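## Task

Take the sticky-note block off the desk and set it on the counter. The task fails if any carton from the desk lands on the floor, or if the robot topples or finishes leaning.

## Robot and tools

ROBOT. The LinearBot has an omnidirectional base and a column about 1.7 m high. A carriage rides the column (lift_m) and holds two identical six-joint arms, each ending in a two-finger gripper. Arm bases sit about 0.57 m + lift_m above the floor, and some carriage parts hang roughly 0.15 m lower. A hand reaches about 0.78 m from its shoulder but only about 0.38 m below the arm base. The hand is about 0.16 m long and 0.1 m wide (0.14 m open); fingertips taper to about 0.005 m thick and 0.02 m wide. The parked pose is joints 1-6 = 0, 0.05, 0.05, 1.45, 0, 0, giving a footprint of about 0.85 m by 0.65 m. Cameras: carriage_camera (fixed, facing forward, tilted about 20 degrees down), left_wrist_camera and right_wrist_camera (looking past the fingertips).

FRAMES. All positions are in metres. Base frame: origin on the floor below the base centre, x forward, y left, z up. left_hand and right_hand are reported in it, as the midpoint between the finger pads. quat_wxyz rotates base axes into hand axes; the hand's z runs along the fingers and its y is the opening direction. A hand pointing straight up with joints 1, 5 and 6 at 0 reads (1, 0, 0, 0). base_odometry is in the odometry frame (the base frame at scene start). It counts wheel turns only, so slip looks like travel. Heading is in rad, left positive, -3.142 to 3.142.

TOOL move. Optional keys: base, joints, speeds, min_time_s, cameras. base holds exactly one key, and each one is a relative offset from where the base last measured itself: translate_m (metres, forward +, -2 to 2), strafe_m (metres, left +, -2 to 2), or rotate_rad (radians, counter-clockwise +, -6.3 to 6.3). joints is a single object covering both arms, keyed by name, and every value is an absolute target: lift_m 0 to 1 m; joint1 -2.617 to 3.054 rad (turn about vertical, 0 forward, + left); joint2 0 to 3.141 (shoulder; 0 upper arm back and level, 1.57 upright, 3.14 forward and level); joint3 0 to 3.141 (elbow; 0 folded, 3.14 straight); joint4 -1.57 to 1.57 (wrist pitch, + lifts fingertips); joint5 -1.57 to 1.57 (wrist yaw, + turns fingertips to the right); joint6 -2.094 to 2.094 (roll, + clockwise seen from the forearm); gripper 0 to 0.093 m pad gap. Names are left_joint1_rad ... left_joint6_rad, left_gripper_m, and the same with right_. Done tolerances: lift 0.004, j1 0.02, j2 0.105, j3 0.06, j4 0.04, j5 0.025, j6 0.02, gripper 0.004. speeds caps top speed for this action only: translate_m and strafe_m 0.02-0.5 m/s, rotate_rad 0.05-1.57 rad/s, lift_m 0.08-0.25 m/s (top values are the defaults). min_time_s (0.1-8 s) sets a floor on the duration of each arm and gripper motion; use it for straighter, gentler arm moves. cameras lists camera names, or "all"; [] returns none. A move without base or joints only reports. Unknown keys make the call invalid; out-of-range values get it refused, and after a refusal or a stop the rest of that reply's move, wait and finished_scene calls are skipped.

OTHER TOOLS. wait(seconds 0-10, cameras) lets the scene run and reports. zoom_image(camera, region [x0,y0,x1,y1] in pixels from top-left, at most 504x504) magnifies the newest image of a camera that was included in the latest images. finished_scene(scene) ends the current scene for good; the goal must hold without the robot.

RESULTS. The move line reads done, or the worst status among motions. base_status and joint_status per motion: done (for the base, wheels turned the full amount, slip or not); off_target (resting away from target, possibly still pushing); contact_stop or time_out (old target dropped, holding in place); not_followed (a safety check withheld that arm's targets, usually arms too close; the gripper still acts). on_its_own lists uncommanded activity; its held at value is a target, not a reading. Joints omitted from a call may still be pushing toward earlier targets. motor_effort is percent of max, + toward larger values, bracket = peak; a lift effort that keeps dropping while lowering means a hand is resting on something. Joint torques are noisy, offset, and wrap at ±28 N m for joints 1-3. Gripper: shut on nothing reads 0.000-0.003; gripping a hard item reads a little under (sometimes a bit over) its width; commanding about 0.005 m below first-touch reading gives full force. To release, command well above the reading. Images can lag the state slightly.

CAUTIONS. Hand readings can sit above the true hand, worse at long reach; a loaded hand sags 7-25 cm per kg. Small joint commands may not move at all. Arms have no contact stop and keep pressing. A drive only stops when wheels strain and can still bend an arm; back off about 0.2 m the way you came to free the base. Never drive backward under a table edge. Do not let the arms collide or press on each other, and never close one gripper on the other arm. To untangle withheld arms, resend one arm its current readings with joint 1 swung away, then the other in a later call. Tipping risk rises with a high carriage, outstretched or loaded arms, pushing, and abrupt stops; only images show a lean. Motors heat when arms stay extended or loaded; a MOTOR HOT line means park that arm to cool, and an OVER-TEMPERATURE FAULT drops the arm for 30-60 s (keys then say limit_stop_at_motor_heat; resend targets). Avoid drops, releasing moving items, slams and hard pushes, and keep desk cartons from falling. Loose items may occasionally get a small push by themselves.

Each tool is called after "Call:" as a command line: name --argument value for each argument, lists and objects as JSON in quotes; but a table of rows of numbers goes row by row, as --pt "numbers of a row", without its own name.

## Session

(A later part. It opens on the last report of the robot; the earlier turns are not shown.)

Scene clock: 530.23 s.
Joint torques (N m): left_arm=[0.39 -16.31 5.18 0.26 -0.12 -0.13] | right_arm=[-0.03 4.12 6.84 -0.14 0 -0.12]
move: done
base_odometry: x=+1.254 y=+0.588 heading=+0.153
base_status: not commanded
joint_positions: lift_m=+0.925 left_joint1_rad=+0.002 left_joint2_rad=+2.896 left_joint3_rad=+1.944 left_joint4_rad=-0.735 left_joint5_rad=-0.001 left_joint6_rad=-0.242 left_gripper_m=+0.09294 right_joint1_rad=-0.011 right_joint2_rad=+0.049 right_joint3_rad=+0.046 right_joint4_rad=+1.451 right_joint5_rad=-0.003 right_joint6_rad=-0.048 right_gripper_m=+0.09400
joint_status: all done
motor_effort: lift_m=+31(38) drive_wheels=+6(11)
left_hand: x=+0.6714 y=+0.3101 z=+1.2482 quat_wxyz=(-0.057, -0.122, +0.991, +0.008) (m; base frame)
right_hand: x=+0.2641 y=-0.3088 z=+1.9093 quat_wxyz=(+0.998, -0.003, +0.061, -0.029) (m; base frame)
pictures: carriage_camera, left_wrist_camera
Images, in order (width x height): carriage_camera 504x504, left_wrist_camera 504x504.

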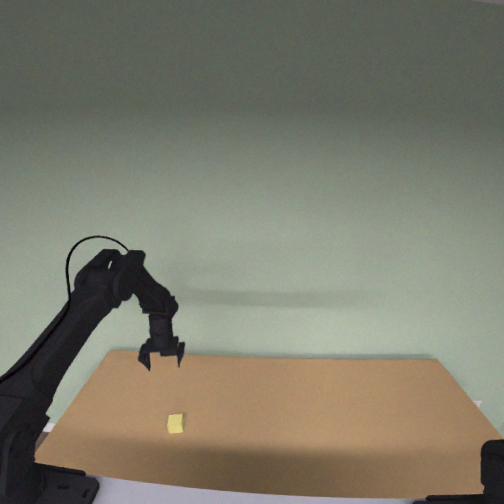

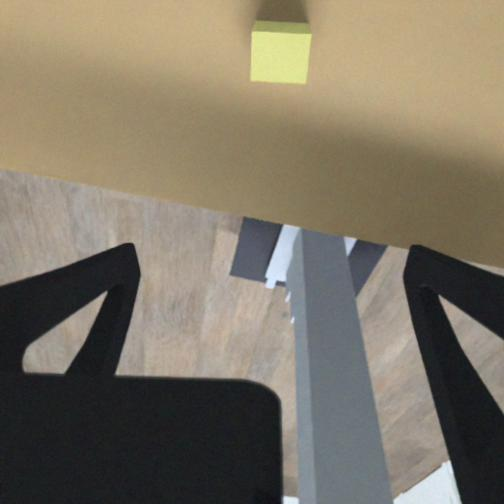

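Call:
zoom_image --camera "carriage_camera" --region '[120, 340, 280, 500]'

Call:
move --base '{"translate_m": -0.3}' --cameras '[]'

Call:
move --joints '{"left_joint2_rad": 0.05, "left_joint3_rad": 0.05, "left_joint4_rad": 1.45, "left_joint6_rad": 0, "left_joint1_rad": 0, "lift_m": 0.8}' --cameras '["carriage_camera"]' --min_time_s 3

Call:
zoom_image --camera "carriage_camera" --region '[120, 280, 320, 480]'

Call:
move --joints '{"lift_m": 0.3}' --cameras '["carriage_camera"]'

Call:
zoom_image --camera "carriage_camera" --region '[120, 180, 320, 380]'

Call:
move --base '{"translate_m": -0.7}' --cameras '["carriage_camera"]'

Call:
zoom_image --camera "carriage_camera" --region '[120, 180, 320, 380]'

Call:
move --joints '{"lift_m": 0.8}' --cameras '["carriage_camera"]'

Call:
zoom_image --camera "carriage_camera" --region '[120, 180, 320, 380]'

Scaled by 3.150 from the camera's 504x504 image, which has a finer 720x720 frame.

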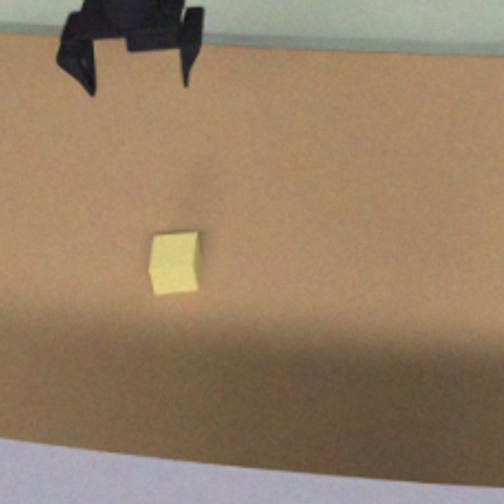

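Scene clock: 563.73 s.
Joint torques (N m): left_arm=[0.46 -16.23 5.29 0.26 -0.12 -0.15] | right_arm=[-0.05 4.15 6.86 -0.13 0 -0.12]
move: done
base_odometry: x=+0.958 y=+0.542 heading=+0.154
base_status: done
joint_positions: lift_m=+0.925 left_joint1_rad=+0.001 left_joint2_rad=+2.896 left_joint3_rad=+1.944 left_joint4_rad=-0.735 left_joint5_rad=-0.001 left_joint6_rad=-0.242 left_gripper_m=+0.09294 right_joint1_rad=-0.011 right_joint2_rad=+0.049 right_joint3_rad=+0.046 right_joint4_rad=+1.451 right_joint5_rad=-0.002 right_joint6_rad=-0.048 right_gripper_m=+0.09400
joint_status: not commanded
motor_effort: lift_m=+31(31) drive_wheels=+8(18)
left_hand: x=+0.6713 y=+0.3096 z=+1.2482 quat_wxyz=(-0.058, -0.121, +0.991, +0.008) (m; base frame)
right_hand: x=+0.2641 y=-0.3089 z=+1.9093 quat_wxyz=(+0.998, -0.002, +0.061, -0.029) (m; base frame)
pictures: none
No camera images: "cameras" was empty.

Scene clock: 567.10 s.
Joint torques (N m): left_arm=[0.49 3.36 4.64 -0.05 -0.11 0.05] | right_arm=[-0.02 4.19 6.83 -0.14 0 -0.11]
move: done
base_odometry: x=+0.958 y=+0.542 heading=+0.154
base_status: not commanded
joint_positions: lift_m=+0.800 left_joint1_rad=+0.001 left_joint2_rad=+0.060 left_joint3_rad=+0.063 left_joint4_rad=+1.435 left_joint5_rad=-0.001 left_joint6_rad=-0.009 left_gripper_m=+0.09294 right_joint1_rad=-0.011 right_joint2_rad=+0.049 right_joint3_rad=+0.046 right_joint4_rad=+1.451 right_joint5_rad=-0.002 right_joint6_rad=-0.048 right_gripper_m=+0.09400
joint_status: all done
motor_effort: lift_m=+28(29) drive_wheels=-10(13)
left_hand: x=+0.2666 y=+0.3092 z=+1.7885 quat_wxyz=(+0.998, -0.001, +0.066, -0.004) (m; base frame)
right_hand: x=+0.2643 y=-0.3089 z=+1.7844 quat_wxyz=(+0.998, -0.002, +0.061, -0.029) (m; base frame)
pictures: carriage_camera
Images, in order (width x height): carriage_camera 504x504.

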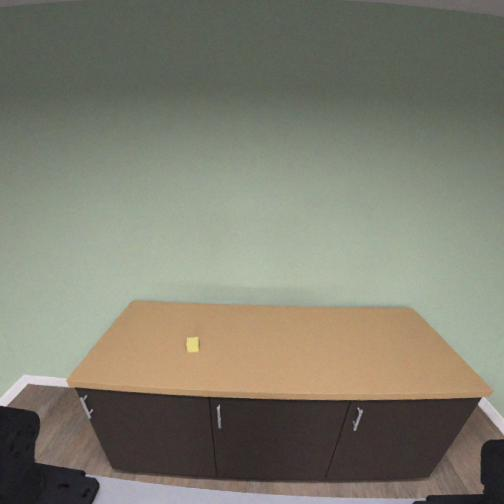

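Scaled by 2.520 from the camera's 504x504 image, which has a finer 720x720 frame.

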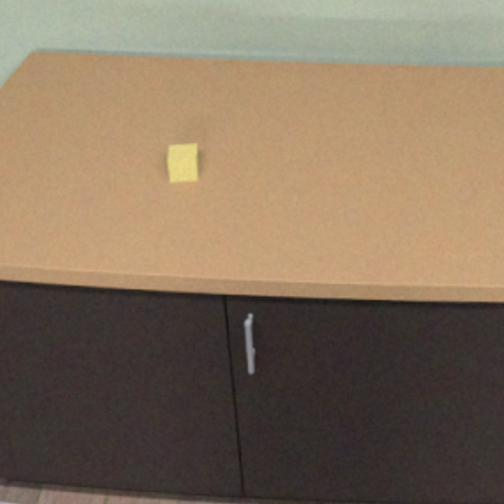

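Scene clock: 569.63 s.
Joint torques (N m): left_arm=[0.57 3.79 5.2 -0.07 -0.1 0.05] | right_arm=[-0.05 4.18 6.84 -0.13 0.01 -0.12]
move: done
base_odometry: x=+0.958 y=+0.542 heading=+0.154
base_status: not commanded
joint_positions: lift_m=+0.300 left_joint1_rad=+0.001 left_joint2_rad=+0.056 left_joint3_rad=+0.057 left_joint4_rad=+1.439 left_joint5_rad=-0.001 left_joint6_rad=-0.008 left_gripper_m=+0.09294 right_joint1_rad=-0.011 right_joint2_rad=+0.049 right_joint3_rad=+0.046 right_joint4_rad=+1.451 right_joint5_rad=-0.002 right_joint6_rad=-0.048 right_gripper_m=+0.09400
joint_status: all done
motor_effort: lift_m=+27(28) drive_wheels=-9(13)
left_hand: x=+0.2660 y=+0.3092 z=+1.2871 quat_wxyz=(+0.998, -0.001, +0.065, -0.004) (m; base frame)
right_hand: x=+0.2643 y=-0.3089 z=+1.2845 quat_wxyz=(+0.998, -0.002, +0.061, -0.029) (m; base frame)
pictures: carriage_camera
Images, in order (width x height): carriage_camera 504x504.

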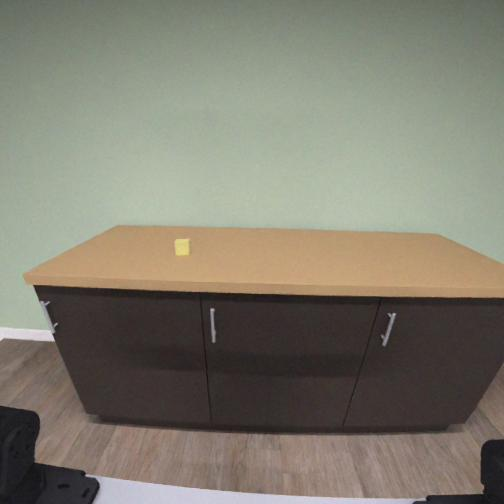

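Scaled by 2.520 from the camera's 504x504 image, which has a finer 720x720 frame.

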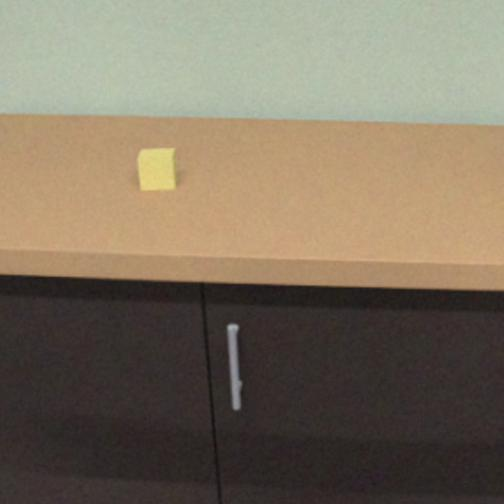

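Scene clock: 573.27 s.
Joint torques (N m): left_arm=[0.51 3.73 5.3 -0.14 -0.11 0.03] | right_arm=[-0.03 4.22 6.87 -0.15 0.01 -0.12]
move: done
base_odometry: x=+0.266 y=+0.434 heading=+0.155
base_status: done
joint_positions: lift_m=+0.300 left_joint1_rad=+0.001 left_joint2_rad=+0.056 left_joint3_rad=+0.057 left_joint4_rad=+1.444 left_joint5_rad=-0.001 left_joint6_rad=-0.008 left_gripper_m=+0.09294 right_joint1_rad=-0.011 right_joint2_rad=+0.049 right_joint3_rad=+0.046 right_joint4_rad=+1.451 right_joint5_rad=-0.002 right_joint6_rad=-0.048 right_gripper_m=+0.09400
joint_status: not commanded
motor_effort: lift_m=+27(28) drive_wheels=-10(19)
left_hand: x=+0.2649 y=+0.3092 z=+1.2873 quat_wxyz=(+0.998, -0.001, +0.063, -0.004) (m; base frame)
right_hand: x=+0.2644 y=-0.3089 z=+1.2844 quat_wxyz=(+0.998, -0.002, +0.061, -0.029) (m; base frame)
pictures: carriage_camera
Images, in order (width x height): carriage_camera 504x504.

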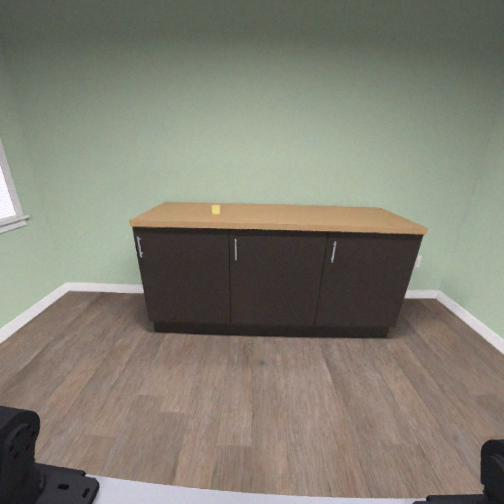

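Scaled by 2.520 from the camera's 504x504 image, which has a finer 720x720 frame.

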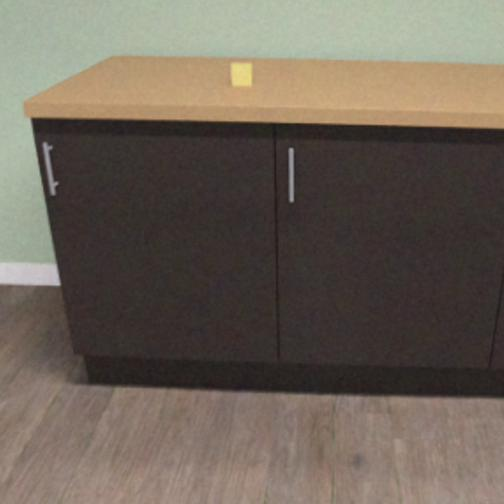

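Scene clock: 575.80 s.
Joint torques (N m): left_arm=[0.54 3.88 5.18 -0.15 -0.11 0.05] | right_arm=[0.01 4.21 6.86 -0.15 0.01 -0.11]
move: done
base_odometry: x=+0.266 y=+0.434 heading=+0.155
base_status: not commanded
joint_positions: lift_m=+0.800 left_joint1_rad=+0.001 left_joint2_rad=+0.055 left_joint3_rad=+0.057 left_joint4_rad=+1.444 left_joint5_rad=-0.001 left_joint6_rad=-0.008 left_gripper_m=+0.09294 right_joint1_rad=-0.011 right_joint2_rad=+0.049 right_joint3_rad=+0.046 right_joint4_rad=+1.451 right_joint5_rad=-0.002 right_joint6_rad=-0.048 right_gripper_m=+0.09400
joint_status: all done
motor_effort: lift_m=+31(38) drive_wheels=-9(11)
left_hand: x=+0.2646 y=+0.3092 z=+1.7870 quat_wxyz=(+0.998, -0.001, +0.062, -0.004) (m; base frame)
right_hand: x=+0.2644 y=-0.3089 z=+1.7841 quat_wxyz=(+0.998, -0.002, +0.061, -0.029) (m; base frame)
pictures: carriage_camera
Images, in order (width x height): carriage_camera 504x504.

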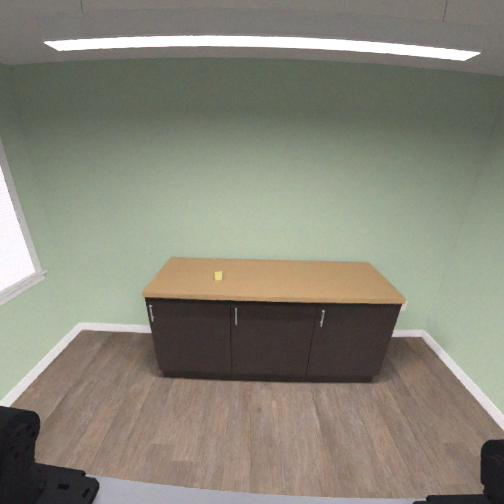

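Scaled by 2.520 from the camera's 504x504 image, which has a finer 720x720 frame.

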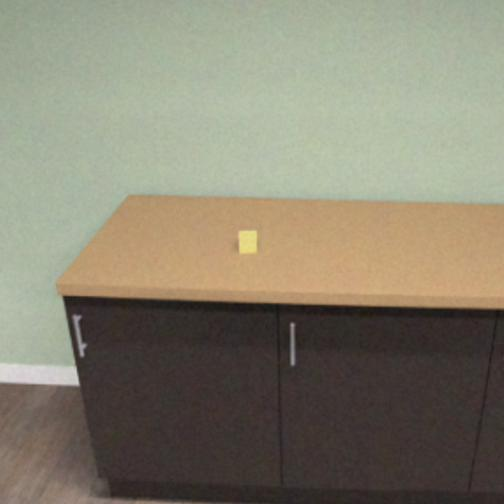

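Call:
finished_scene --scene 1

The scene is finished: the task was done.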